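# Drop the entire wire into the bin

## Task

Place the wire in the bin so every part of it sits lower than the bin's rim; a wire left dangling over the table edge may count as a failure.

## Robot and tools

Robot: two arms, left_arm and right_arm, each with a two-finger gripper. Base positions in the scene frame: left_arm (+0.032, +0.290, 0) m, right_arm (-0.039, -0.354, 0) m, the latter yawed very slightly (quat_wxyz +1.000, 0, 0, -0.005). A camera stand sits behind the arms. A loose object may occasionally get nudged by an outside push.

Frames. Scene frame: origin at table-top height, halfway between the nominal bases; +z up, +x out over the table, left_arm toward +y. Arm names do not match image left and right. Each arm's printed hand pose, velocities and targets are in that arm's own base frame. Fixed cameras and the table use the scene frame. Motion offsets are taken along the axes of the arm's current Hand target. The gripper's fingers point along its +z axis and separate along its y axis; end_effector_position is the spot between the finger pads, just behind the tips. Printed positions and orientations can be off by a few centimetres, more when reaching far.

Row layout, used by execute_actions and move: 14 numbers in [-1, 1], always for both arms: left_arm dx, dy, dz, rx, ry, rz, opening, then right_arm in the same order. The six pose numbers are offsets (not poses) from that arm's Hand target as it stood when the action or move began; 1.0 equals 0.6 m or 180 degrees; rx, ry, rz form one rotation vector. The opening is absolute: +1 fully open (about 87 mm between pads), +0.5 about 69 mm, 0 about 43 mm, -0.5 about 18 mm, -1 closed. Sending 0 for all six pose numbers re-requests the current Hand target; to leave a gripper unchanged, resend its present opening, since 0 is a real command.

execute_actions: actions is a list of actions; each action is up to 15 rows, one per 1/30 s step, and a shorter action repeats its final row to fill 15 steps. All rows of one action are offsets from the same start pose, not from each other, and each new action starts again from the current Hand target, so repeating an offset moves further. cameras: list of names, ["all"], or []; images come automatically only with an empty actions list.

move: target is one 14-number row or a list of up to 15 rows; every row counts from the Hand targets at the move's start. speed: m/s, 0.002 to 2.9, default 0.25 (turn rate up to twice that in rad/s), one value or one per target. blend: corner rounding in m, one value or one per target; 0 stops at each. opening_speed: rate of opening change per second on the -1 to +1 scale, at least 0.2. blocking=false returns after about 0.5 s while motion continues. Paths are straight, finish together, take at least 0.5 s and are cut off after 10 s. They ignore obstacles and the other arm. Faster moves lag, stray and strike harder; targets placed beyond a contact push harder. Avoid paths passing near an arm's own base. The result adds a move: line (done, off_target, moving, held, fault) plus limits such as paced (pose clipped) or held (steps withheld).

wait: seconds 0 to 10, arms keep their last command. stop: brakes a running move. zoom_image: camera plus region [x0, y0, x1, y1] in pixels, at most 504 by 504, from that camera's newest image. finished_scene: scene is the current scene's number; call it only when the wire rests in the bin with no support from the robot.

Cameras (all 672x504): cam_head_left, cam_head_right, cam_high, cam_low, cam_left_wrist, cam_right_wrist; approximate pinhole intrinsics are supplied.

Results. Hand target is the last commanded pose after clipping; later offsets start there. The gripper often stops short of it; waiting will not close the gap, but a fresh command (even all zeros) will, else add the missing distance. Each step, commanded orientation is limited to 40 degrees from the measured one. Friction and weight can leave the hand low, short or tilted; small moves may go sideways or fail, so check pose after each move. Tool commands lists current gripper commands. grip_measured uses the opening scale; in Joint positions the last value per arm runs 0 closed to 1 open. Readings can be off by about 1 mm (0.043 on the scale). To grip, command roughly 0.04 below the reading at first contact; less grips lighter. Finger force is about 20 N per pad; fast closes squeeze harder. Joint velocities can read within noise. Joint torques include arm weight, and entries 1 to 3 wrap at ±28 N m. Joint ranges (rad): waist -2.618 to 3.054, shoulder 0 to 3.142, elbow 0 to 3.142 (straight 2.901), wrist pitch and yaw -1.571 to 1.571, wrist roll -2.094 to 2.094.

Heat: holding loads, stretching out or pushing at unreachable targets warms motors. MOTOR HOT appears at 75 °C; at 90 °C the arm folds and idles; at 100 °C it goes limp.

Avoid: dropping the wire or releasing it while it moves, letting it fall or hang off the table, hard hits on fixed things, arm-to-arm contact (the clearance check does not protect grippers, housings or wrist cameras, and pinching the other arm's fingers counts), strain on camera cables, and arm stops. An arm blocked by contact keeps pushing until you command it back past its gripper.

Each tool is called after ">>>" as a command line: name --argument value for each argument, lists and objects as JSON in quotes; but a table of rows of numbers goes row by row, as --pt "numbers of a row", without its own name.

## Session

>>> execute_actions --actions '[]'

Scene clock: 0.00 s.
left_arm: end_effector_position=(+0.3062, -0.1116, +0.0866) grip_measured=+0.991 end_effector_quat_wxyz=(+0.490, +0.046, +0.849, -0.193) | right_arm: end_effector_position=(+0.3170, +0.0361, +0.0733) grip_measured=+0.993 end_effector_quat_wxyz=(+0.501, -0.048, +0.863, +0.054)
Joint positions: left_arm=[-0.222 1.092 0.382 0.241 0.184 -0.228 0.995] | right_arm=[0.067 1.093 0.378 0.198 -0.083 0.004 0.997]
Joint velocities: within noise
Joint torques (N m): no reading
Motor temperatures (°C): left_arm=[23 32 33 31 25 24 23] | right_arm=[19 31 33 38 23 24 22]
Heat: left arm: 33 °C; right arm: 38 °C.
Hand target: left_arm +0.3081, -0.1120, +0.0905; +0.494, +0.046, +0.846, -0.193 | right_arm +0.3229, +0.0365, +0.0833; +0.514, -0.049, +0.855, +0.054
Tool commands: left_gripper/opening=+1.0 right_gripper/opening=+1.0

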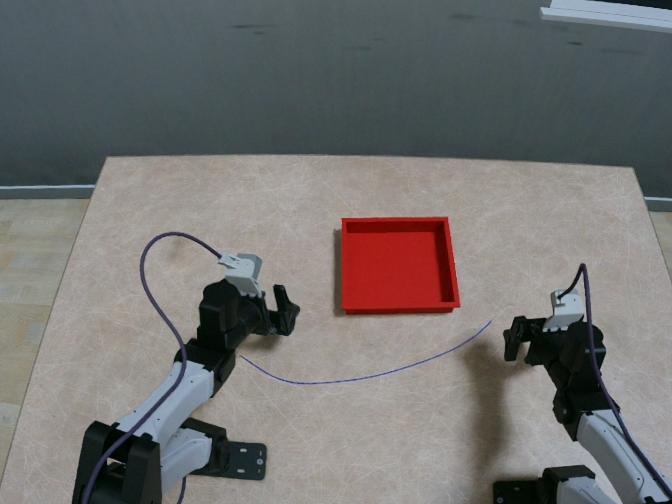

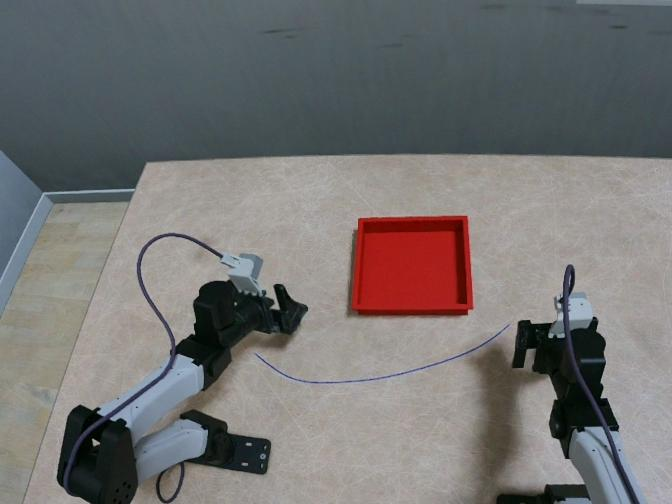

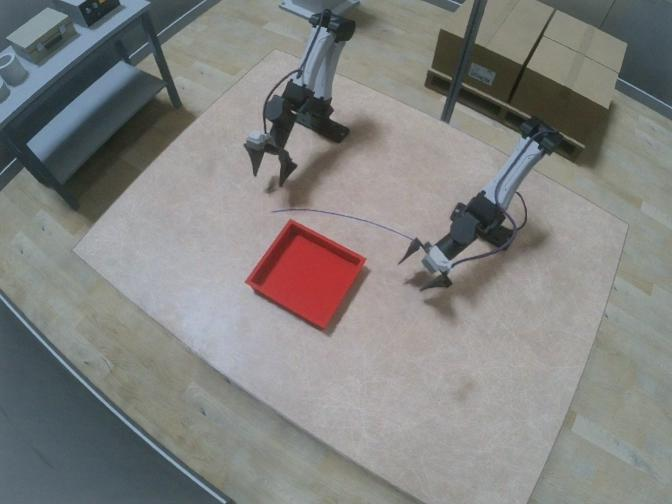

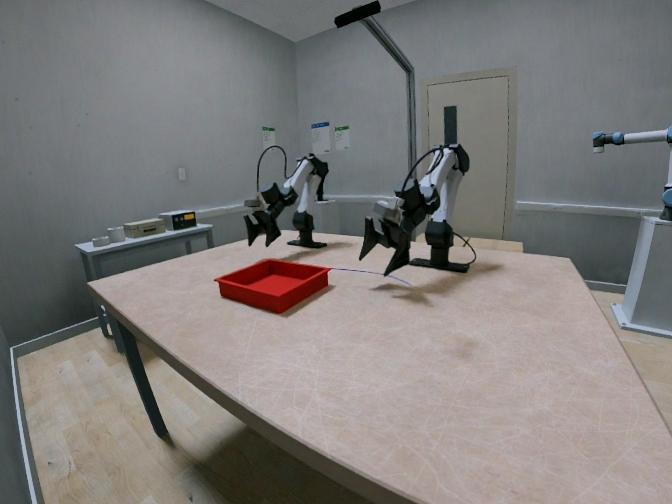

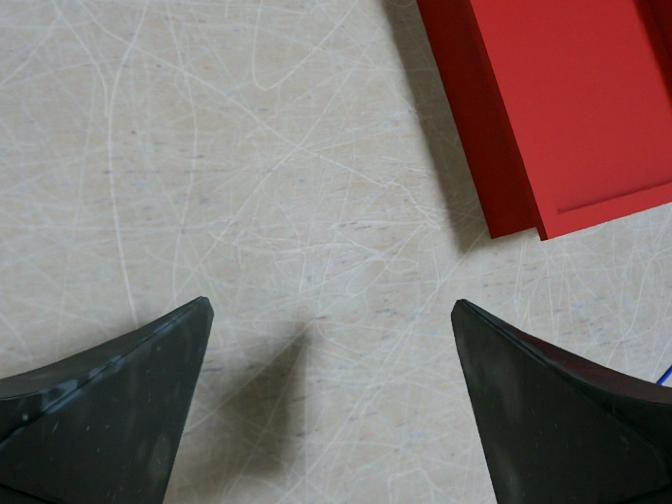

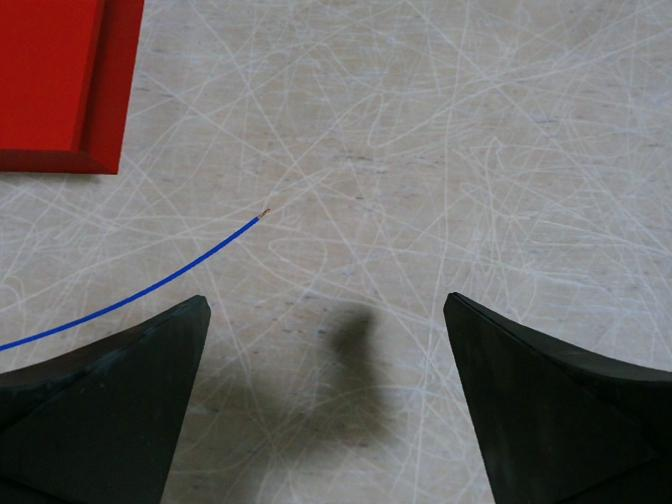

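>>> move --target '[-0.142,-0.047,-0.073,-0.07,0.35,0.068,1,-0.147,0.007,-0.078,0,0.344,0,1]' --cameras '["all"]'

Scene clock: 50.27 s.
left_arm: end_effector_position=(+0.3072, -0.1111, +0.1857) grip_measured=+0.991 end_effector_quat_wxyz=(+0.038, +0.166, +0.985, -0.012) | right_arm: end_effector_position=(+0.3180, +0.0355, +0.1777) grip_measured=+0.993 end_effector_quat_wxyz=(+0.012, -0.061, +0.998, +0.025)
Joint positions: left_arm=[-0.34 1.908 1.971 -1.553 0.011 -0.007 0.995] | right_arm=[0.088 1.927 1.957 -1.575 -0.05 -0.034 0.997]
Joint torques (N m): left_arm=[-1.02 -8.73 7.08 0.38 -0.14 0] | right_arm=[0.94 -8.91 8.7 0.28 0.03 -0.05]
Motor temperatures (°C): left_arm=[23 32 36 35 24 23 23] | right_arm=[19 31 38 40 23 23 21]
Heat: left arm: 36 °C; right arm: 40 °C.
Hand target: left_arm +0.3079, -0.1120, +0.1905; +0.000, +0.173, +0.985, -0.001 | right_arm +0.3226, +0.0364, +0.1832; +0.001, -0.069, +0.997, +0.021
Off the commanded pose: left_arm 0.005 m, 5 deg | right_arm 0.007 m, 2 deg.
joint sent to its limit (left arm) — joint 4 (wrist pitch), lower limit. The joint targets are off in orientation, not in position.
joint sent to its limit (right arm) — joint 4 (wrist pitch), lower limit. The joint targets still meet the commanded pose.
move: off_target (left_arm)

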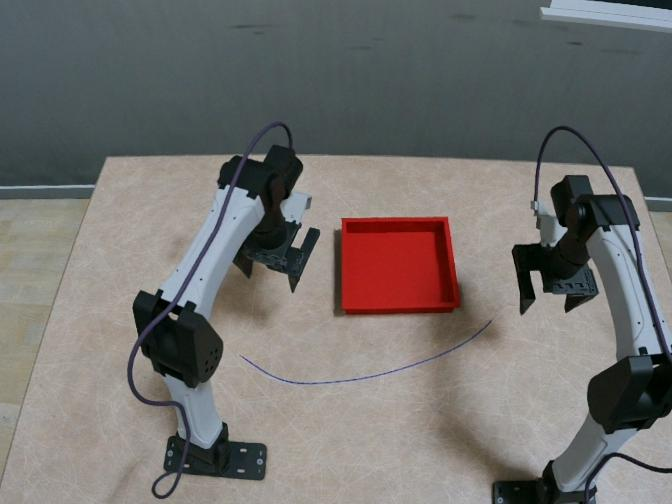

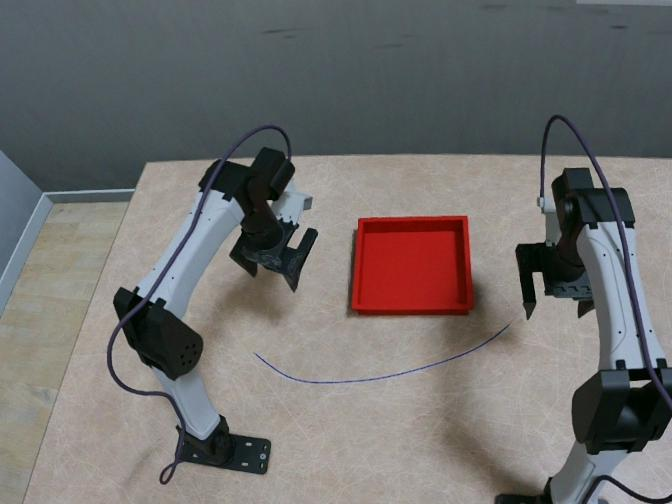

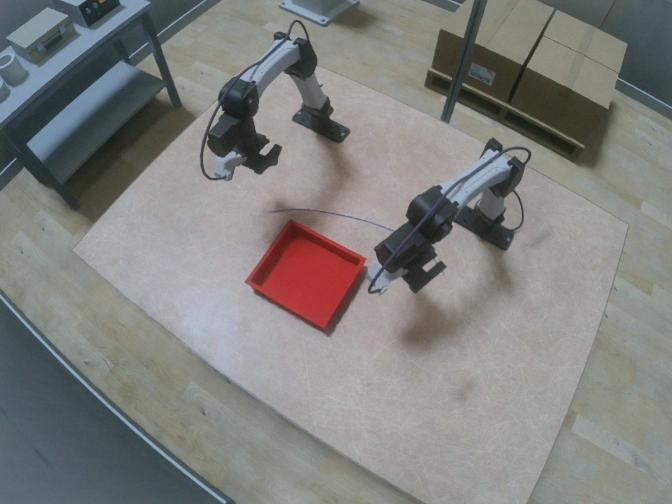

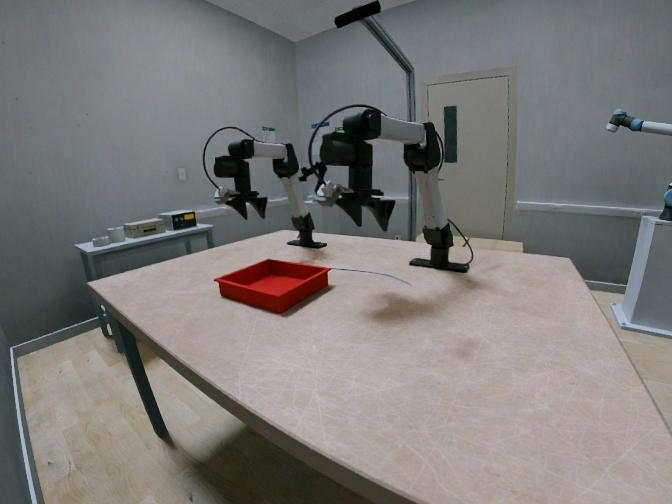

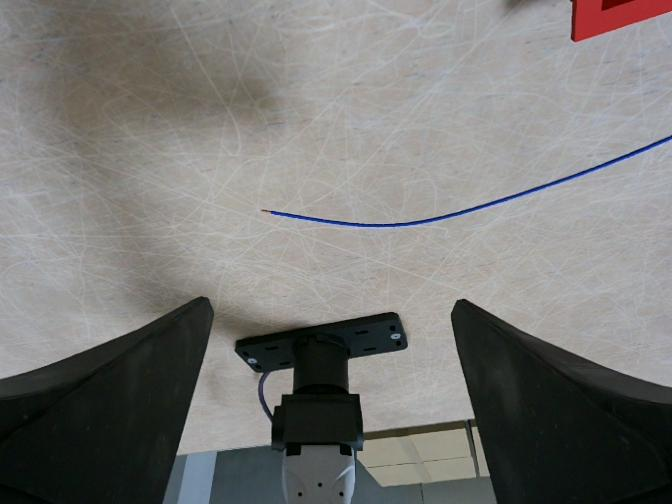

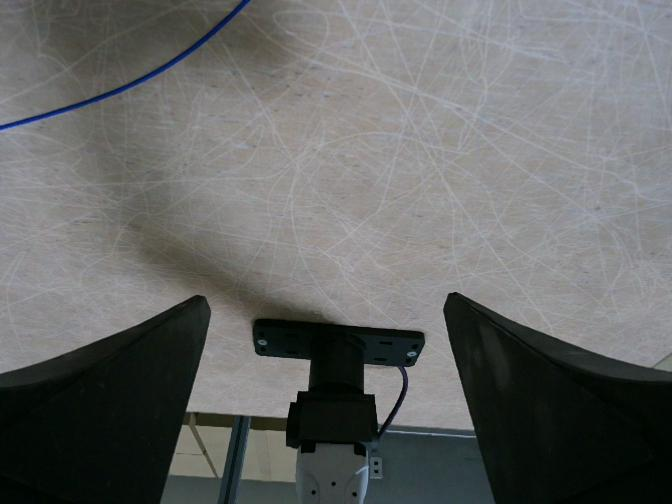

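>>> move --target '[0.1485,0.0667,0.151,0,0,-0.444,1,-0.0665,0.086,0.138,0,0,0.294,1]' --cameras '["all"]'

Scene clock: 102.87 s.
left_arm: end_effector_position=(+0.2364, -0.0453, +0.0977) grip_measured=+0.991 end_effector_quat_wxyz=(-0.010, -0.494, +0.869, +0.005) | right_arm: end_effector_position=(+0.3528, +0.0943, +0.1082) grip_measured=+0.993 end_effector_quat_wxyz=(-0.009, +0.380, +0.925, +0.021)
Joint positions: left_arm=[-0.035 1.546 1.183 -1.231 0.002 -1.069 0.995] | right_arm=[0.147 2.018 1.796 -1.343 -0.046 0.928 0.997]
Joint torques (N m): left_arm=[0.38 -7.36 4.74 0.4 -0.12 -0.18] | right_arm=[0.9 -9.65 5.05 0.48 0.05 0.12]
Motor temperatures (°C): left_arm=[23 36 38 29 24 23 22] | right_arm=[19 35 41 35 23 23 20]
Heat: left arm: 38 °C; right arm: 41 °C.
Hand target: left_arm +0.2377, -0.0441, +0.0998; -0.001, -0.500, +0.866, +0.000 | right_arm +0.3548, +0.0965, +0.1028; -0.009, +0.382, +0.924, +0.019
Off the commanded pose: left_arm 0.003 m, 1 deg | right_arm 0.006 m, 0 deg.
move: done

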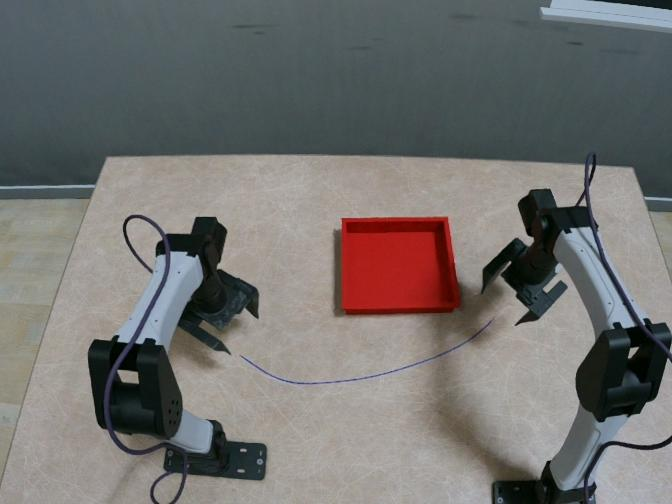

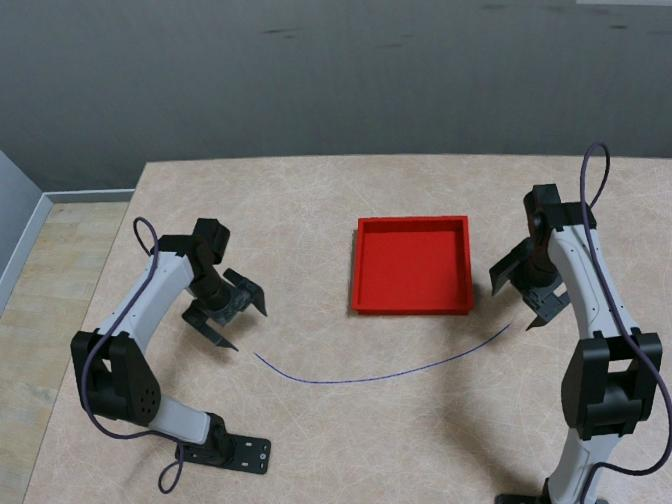

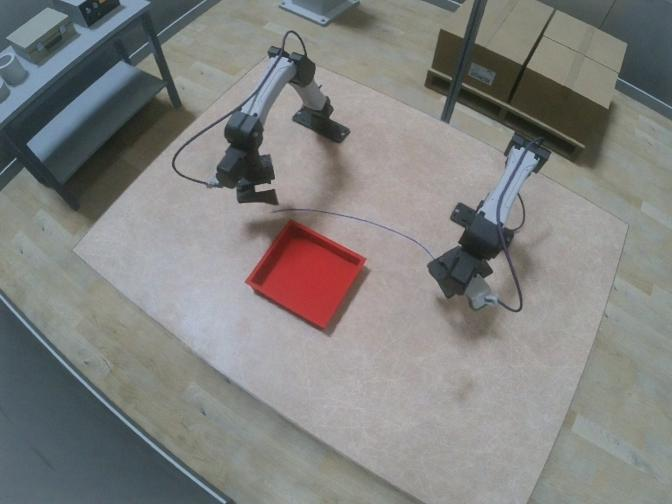

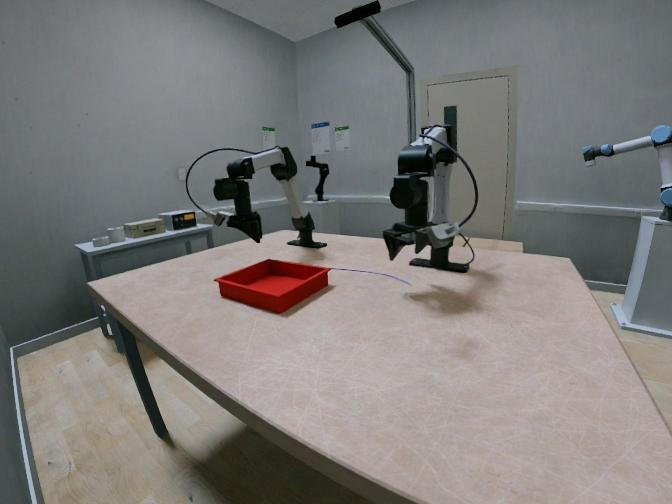

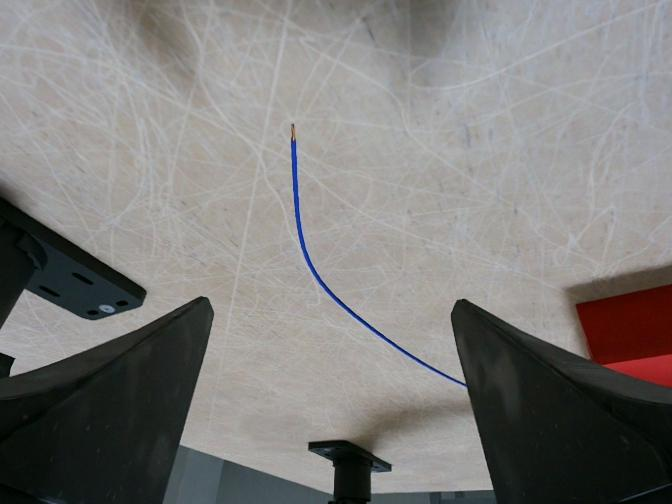

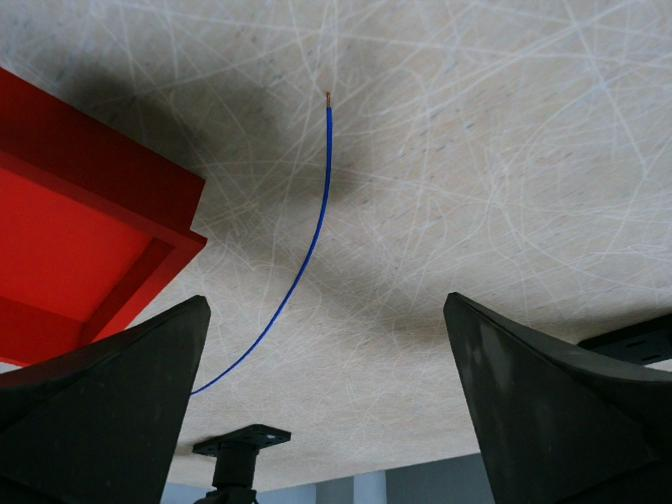

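>>> move --target '[0.033,0.035,0.1413,0,0,0,0,0.01,0.005,0.1463,0,0,0,0]' --speed 0.1 --cameras '["cam_left_wrist","cam_right_wrist","cam_low"]'

Scene clock: 115.53 s.
left_arm: end_effector_position=(+0.2084, -0.0491, +0.0152) grip_measured=+0.000 end_effector_quat_wxyz=(-0.006, -0.500, +0.866, +0.003) | right_arm: end_effector_position=(+0.3508, +0.1044, +0.0194) grip_measured=+0.000 end_effector_quat_wxyz=(-0.012, +0.381, +0.924, +0.020)
Joint positions: left_arm=[-0.055 1.523 0.819 -0.88 0.002 -1.102 0.5] | right_arm=[0.174 2.074 1.521 -1.017 -0.046 0.955 0.5]
Joint torques (N m): left_arm=[-1.03 -5.65 4.48 0.41 -0.13 -0.14] | right_arm=[0.85 -10.15 5.07 0.48 0.05 0.12]
Heat: left arm: 37 °C; right arm: 40 °C.
Hand target: left_arm +0.2096, -0.0508, +0.0151; -0.001, -0.500, +0.866, +0.000 | right_arm +0.3526, +0.1066, +0.0154; -0.009, +0.382, +0.924, +0.019
Off the commanded pose: left_arm 0.002 m, 1 deg | right_arm 0.005 m, 0 deg.
move: done
Images, in order (width x height): cam_low 672x504, cam_left_wrist 672x504, cam_right_wrist 672x504.

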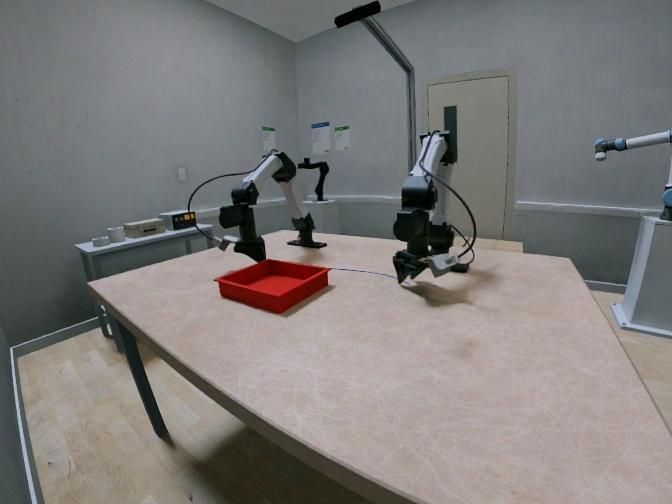

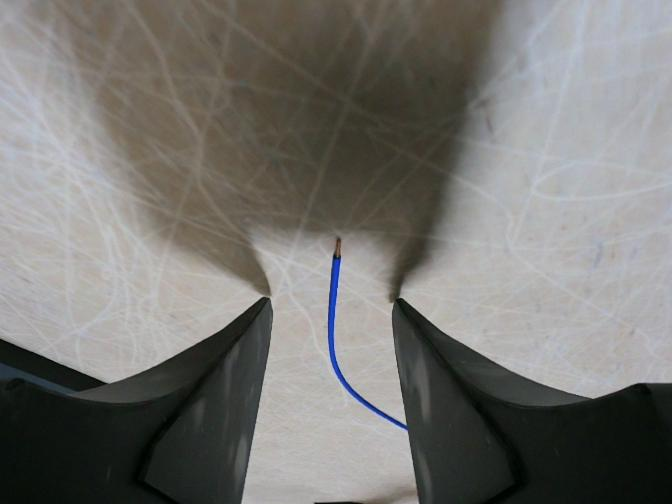

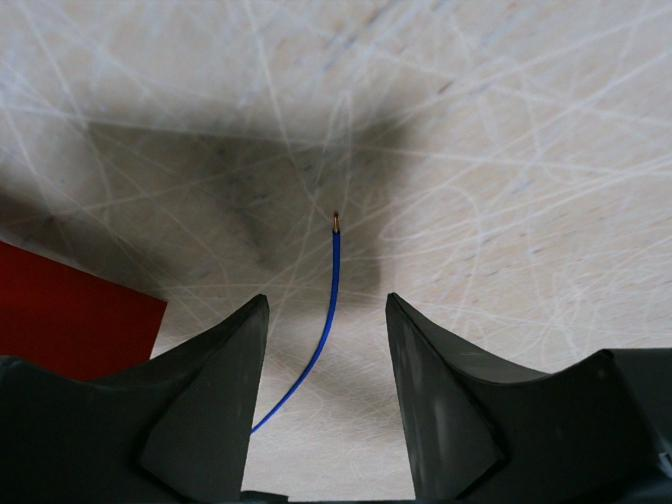

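>>> move --target '[0,0,0.007,0,0,0,-0.5,0,0,0.015,0,0,0,-0.5]' --speed 0.03 --cameras '["cam_left_wrist","cam_right_wrist"]'

Scene clock: 119.83 s.
left_arm: end_effector_position=(+0.2096, -0.0492, +0.0127) grip_measured=-0.500 end_effector_quat_wxyz=(-0.002, -0.500, +0.866, +0.000) | right_arm: end_effector_position=(+0.3518, +0.1046, +0.0118) grip_measured=-0.500 end_effector_quat_wxyz=(-0.010, +0.381, +0.924, +0.021)
Joint positions: left_arm=[-0.055 1.523 0.809 -0.861 0.002 -1.102 0.25] | right_arm=[0.174 2.083 1.503 -0.986 -0.046 0.956 0.25]
Joint torques (N m): left_arm=[-1.13 -4.81 4.42 0.47 -0.11 -0.16] | right_arm=[0.95 -9.91 4.85 0.49 0.06 0.13]
Heat: left arm: 36 °C; right arm: 40 °C.
Hand target: left_arm +0.2096, -0.0508, +0.0109; -0.001, -0.500, +0.866, +0.000 | right_arm +0.3526, +0.1070, +0.0063; -0.009, +0.382, +0.924, +0.019
Off the commanded pose: left_arm 0.003 m, 0 deg | right_arm 0.006 m, 0 deg.
move: done
Images, in order (width x height): cam_left_wrist 672x504, cam_right_wrist 672x504.

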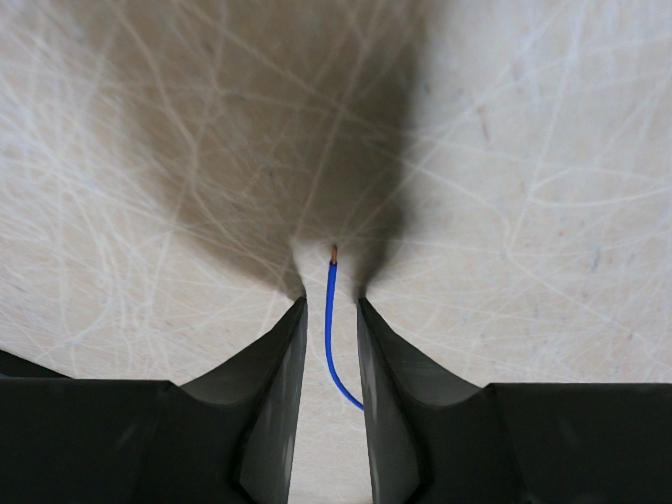

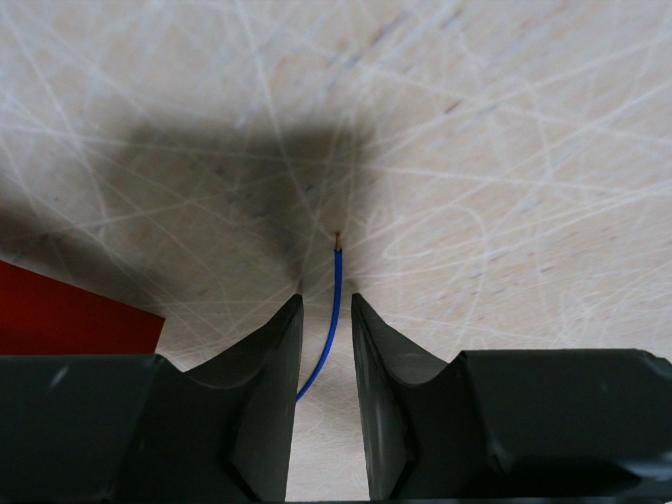

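>>> move --target '[0,0,0,0,0,0,-1,0,0,0.002,0,0,0,-1]' --speed 0.03 --opening_speed 0.5 --cameras '["cam_left_wrist","cam_right_wrist"]'

>>> zoom_image --camera "cam_left_wrist" --region '[236, 200, 436, 400]'

>>> zoom_image --camera "cam_right_wrist" --region '[236, 200, 436, 400]'

Scene clock: 125.67 s.
left_arm: end_effector_position=(+0.2096, -0.0492, +0.0128) grip_measured=-1.000 end_effector_quat_wxyz=(-0.002, -0.500, +0.866, +0.000) | right_arm: end_effector_position=(+0.3529, +0.1048, +0.0117) grip_measured=-1.000 end_effector_quat_wxyz=(-0.008, +0.381, +0.924, +0.022)
Joint positions: left_arm=[-0.055 1.523 0.809 -0.861 0.003 -1.102 0] | right_arm=[0.174 2.083 1.503 -0.981 -0.046 0.956 0]
Joint torques (N m): left_arm=[-1.05 -4.85 4.29 0.43 -0.11 -0.17] | right_arm=[0.96 -9.74 4.63 0.51 0.04 0.12]
Heat: left arm: 36 °C; right arm: 40 °C.
Hand target: left_arm +0.2096, -0.0509, +0.0109; -0.001, -0.500, +0.866, +0.000 | right_arm +0.3526, +0.1071, +0.0051; -0.009, +0.382, +0.924, +0.019
Off the commanded pose: left_arm 0.002 m, 0 deg | right_arm 0.007 m, 0 deg.
move: done
Images, in order (width x height): cam_left_wrist 672x504, cam_right_wrist 672x504.

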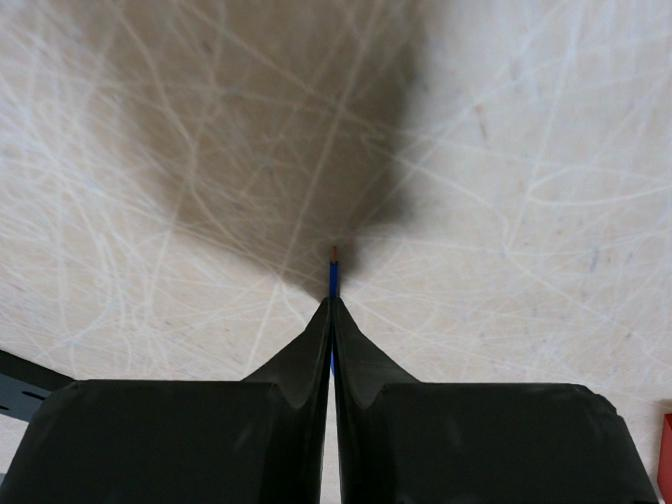

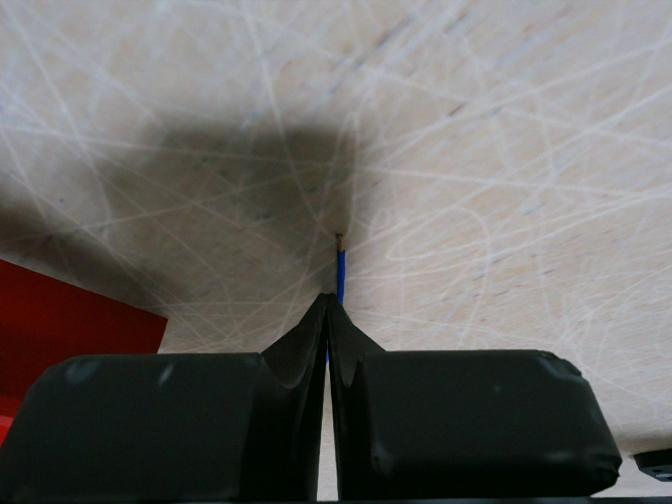

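Scaled by 2.520.

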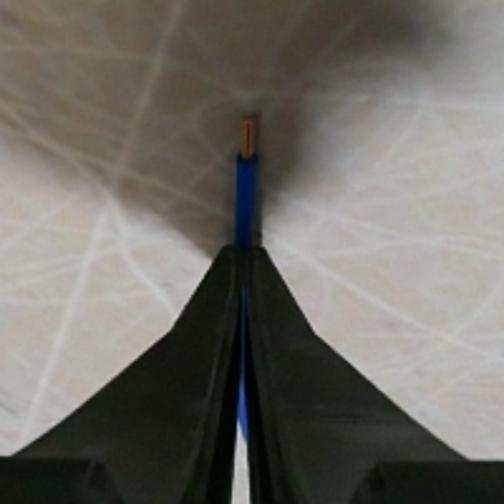

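Scaled by 2.520.

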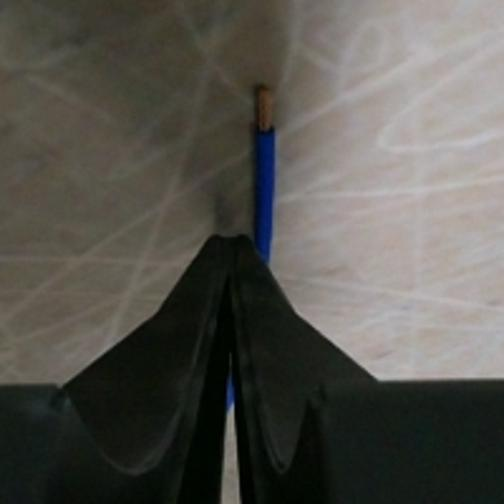

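>>> move --pt "0 0 0 0 0 0 -0.7 0 0 0 0 0 0 -0.7" --pt "0 0 0.008 0 0 0 -0.7 0 0 0.008 0 0 0 -0.7" --speed 0.03 --cameras '["cam_left_wrist","cam_right_wrist"]'

>>> zoom_image --camera "cam_left_wrist" --region '[236, 200, 436, 400]'

>>> zoom_image --camera "cam_right_wrist" --region '[236, 200, 436, 400]'

Scene clock: 135.13 s.
left_arm: end_effector_position=(+0.2095, -0.0492, +0.0111) grip_measured=-0.700 end_effector_quat_wxyz=(-0.001, -0.500, +0.866, -0.001) | right_arm: end_effector_position=(+0.3517, +0.1046, +0.0078) grip_measured=-0.700 end_effector_quat_wxyz=(-0.010, +0.381, +0.924, +0.021)
Joint positions: left_arm=[-0.055 1.523 0.802 -0.85 0.003 -1.102 0.15] | right_arm=[0.174 2.087 1.493 -0.971 -0.046 0.957 0.15]
Joint torques (N m): left_arm=[-0.99 -3.95 3.95 0.56 -0.14 -0.16] | right_arm=[1.02 -9.55 4.59 0.56 0.05 0.12]
Heat: left arm: 36 °C; right arm: 39 °C.
Hand target: left_arm +0.2096, -0.0509, +0.0061; -0.001, -0.500, +0.866, +0.000 | right_arm +0.3526, +0.1072, +0.0004; -0.009, +0.382, +0.924, +0.019
Off the commanded pose: left_arm 0.005 m, 0 deg | right_arm 0.008 m, 0 deg.
move: done
Images, in order (width x height): cam_left_wrist 672x504, cam_right_wrist 672x504.

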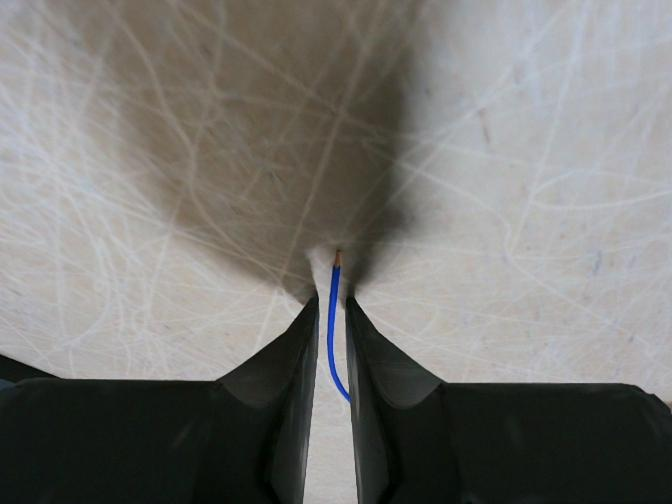

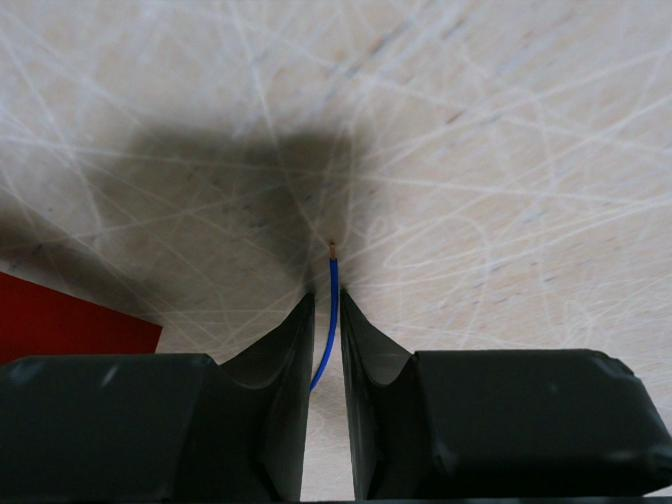

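Scaled by 2.520.

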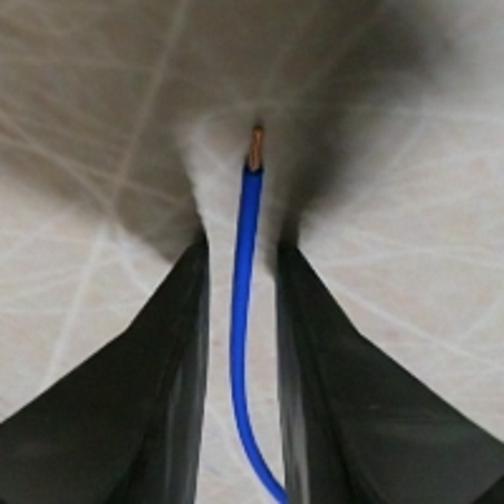

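Scaled by 2.520.

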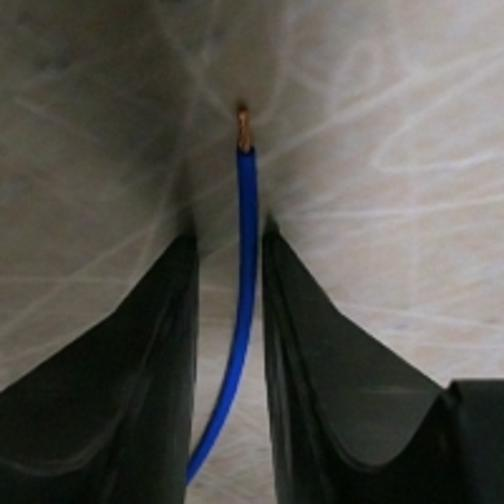

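>>> move --target '[0,0,0.003,0,0,0,-1,0,0,0.002,0,0,0,-1]' --speed 0.03 --opening_speed 0.5 --cameras '["cam_left_wrist","cam_right_wrist"]'

>>> zoom_image --camera "cam_left_wrist" --region '[236, 200, 436, 400]'

>>> zoom_image --camera "cam_right_wrist" --region '[236, 200, 436, 400]'

Scene clock: 139.93 s.
left_arm: end_effector_position=(+0.2131, -0.0501, +0.0110) grip_measured=-0.973 end_effector_quat_wxyz=(+0.004, -0.500, +0.866, -0.006) | right_arm: end_effector_position=(+0.3521, +0.1047, +0.0077) grip_measured=-0.972 end_effector_quat_wxyz=(-0.009, +0.381, +0.924, +0.022)
Joint positions: left_arm=[-0.055 1.523 0.802 -0.836 0.007 -1.103 0.013] | right_arm=[0.174 2.087 1.493 -0.969 -0.046 0.957 0.014]
Joint torques (N m): left_arm=[-1.02 -3.64 3.55 0.51 -0.17 -0.13] | right_arm=[1.05 -9.44 4.34 0.6 0.05 0.13]
Heat: left arm: 36 °C; right arm: 39 °C.
Hand target: left_arm +0.2096, -0.0508, +0.0043; -0.001, -0.500, +0.866, +0.000 | right_arm +0.3525, +0.1073, -0.0008; -0.009, +0.382, +0.924, +0.019
Off the commanded pose: left_arm 0.008 m, 1 deg | right_arm 0.009 m, 0 deg.
move: done
Images, in order (width x height): cam_left_wrist 672x504, cam_right_wrist 672x504.

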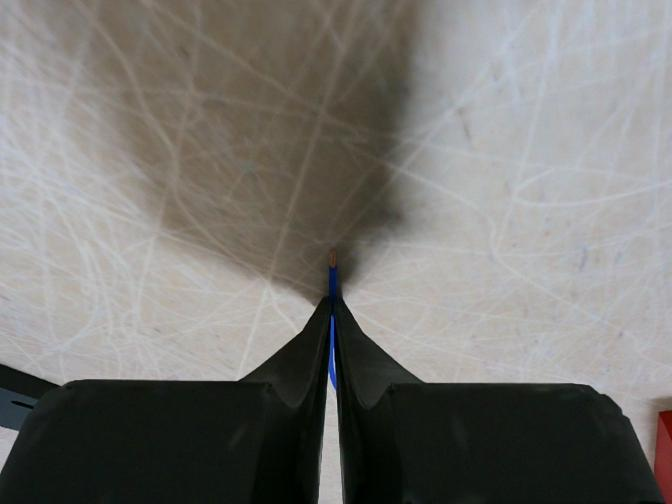

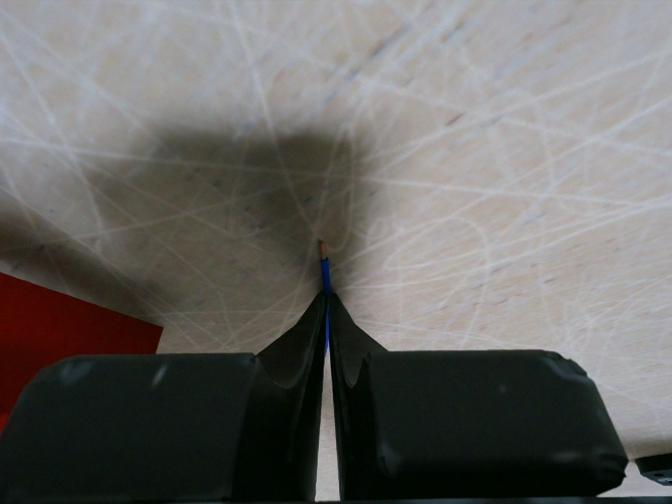

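Scaled by 2.520.

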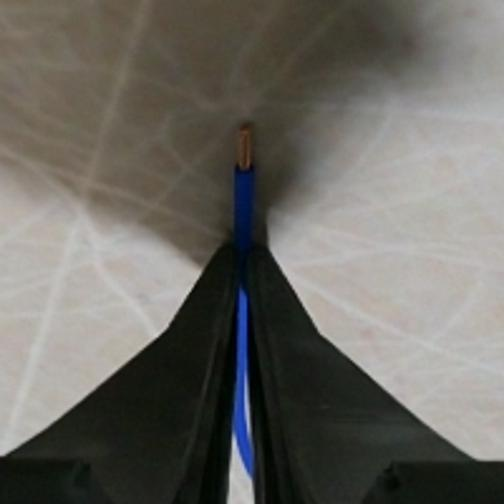

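Scaled by 2.520.

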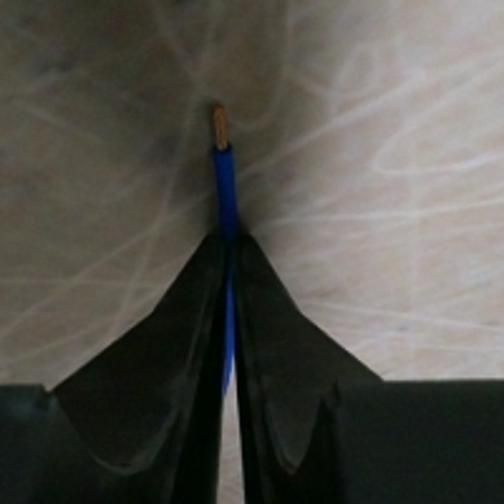

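>>> move --target '[0.0328,-0.0737,-0.1928,0.011,-0.083,0.083,-1,0.018,0.0537,-0.2013,-0.007,-0.083,-0.055,-1]' --speed 0.1 --cameras '["all"]'

Scene clock: 183.07 s.
left_arm: end_effector_position=(+0.2356, -0.0889, +0.1138) grip_measured=-0.973 end_effector_quat_wxyz=(+0.112, -0.378, +0.918, +0.051) | right_arm: end_effector_position=(+0.3611, +0.1305, +0.0957) grip_measured=-0.972 end_effector_quat_wxyz=(+0.087, +0.304, +0.948, -0.036)
Joint positions: left_arm=[-0.372 1.469 1.196 -1.204 -0.228 -1.143 0.013] | right_arm=[0.334 2.008 1.756 -1.222 0.162 0.947 0.014]
Joint torques (N m): left_arm=[-0.9 -5.56 7.45 0.37 -0.32 -0.17] | right_arm=[0.72 -15.21 9.07 0.38 0.18 -0.05]
Heat: left arm: 35 °C; right arm: 38 °C.
Hand target: left_arm +0.2381, -0.0898, +0.1199; +0.120, -0.379, +0.916, +0.050 | right_arm +0.3679, +0.1326, +0.1212; +0.117, +0.301, +0.946, -0.019
Off the commanded pose: left_arm 0.007 m, 1 deg | right_arm 0.026 m, 4 deg.
move: off_target (right_arm)

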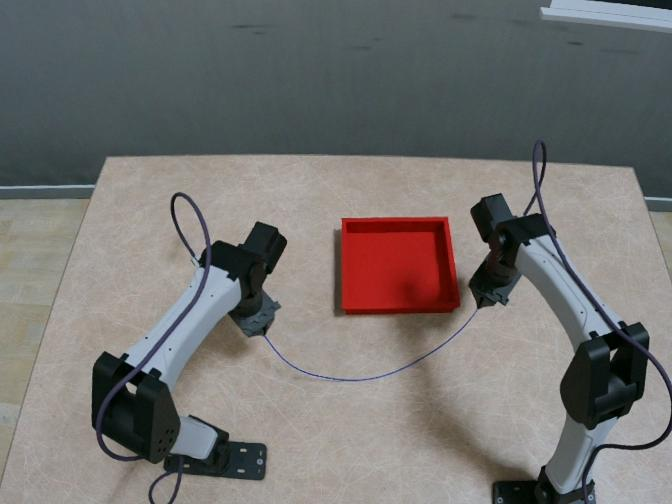

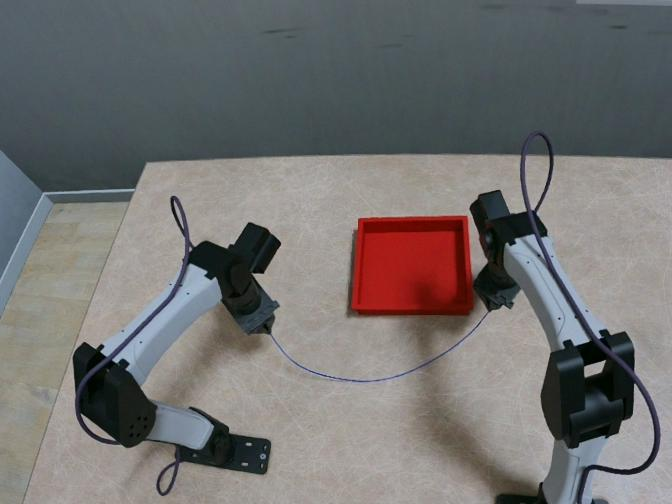

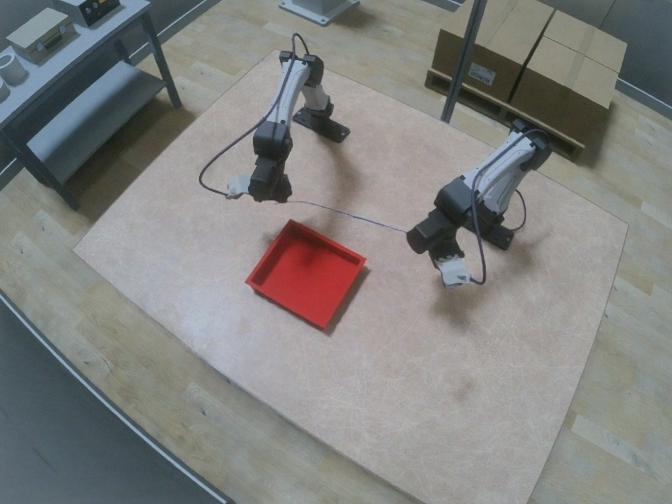

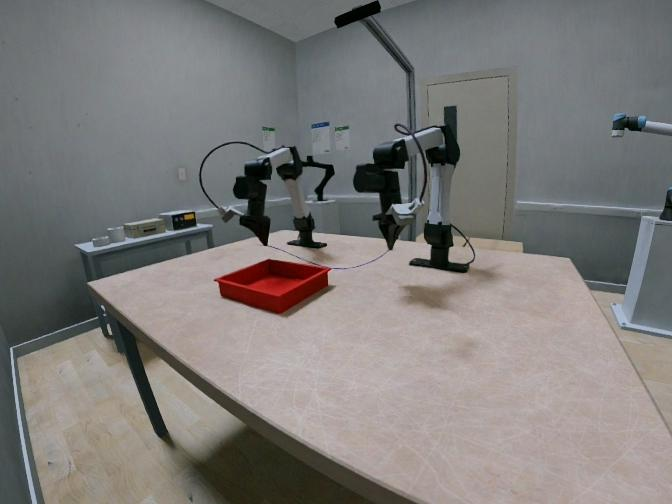

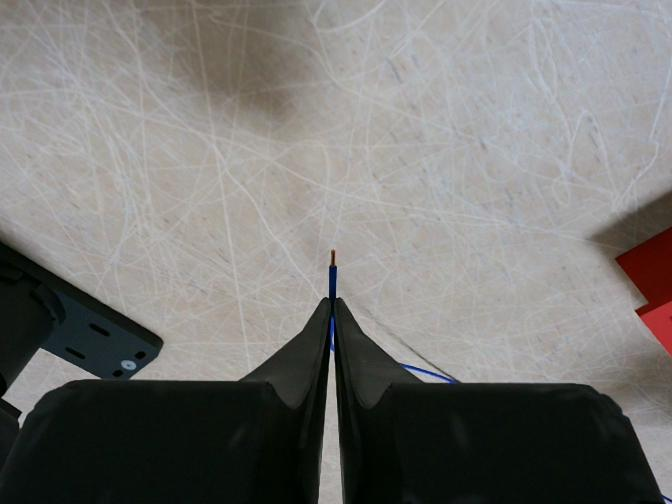

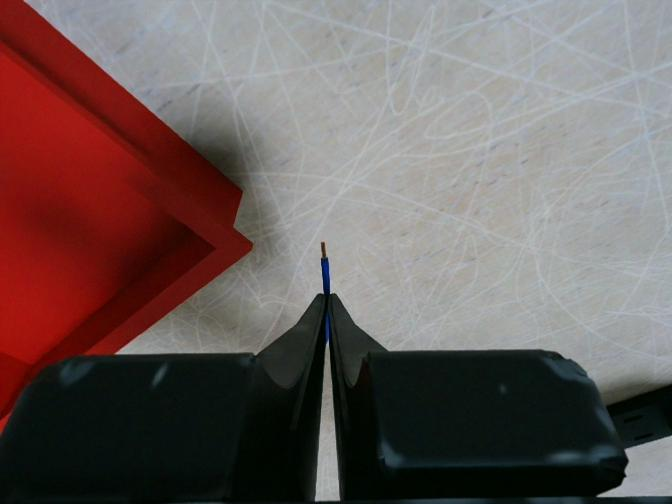

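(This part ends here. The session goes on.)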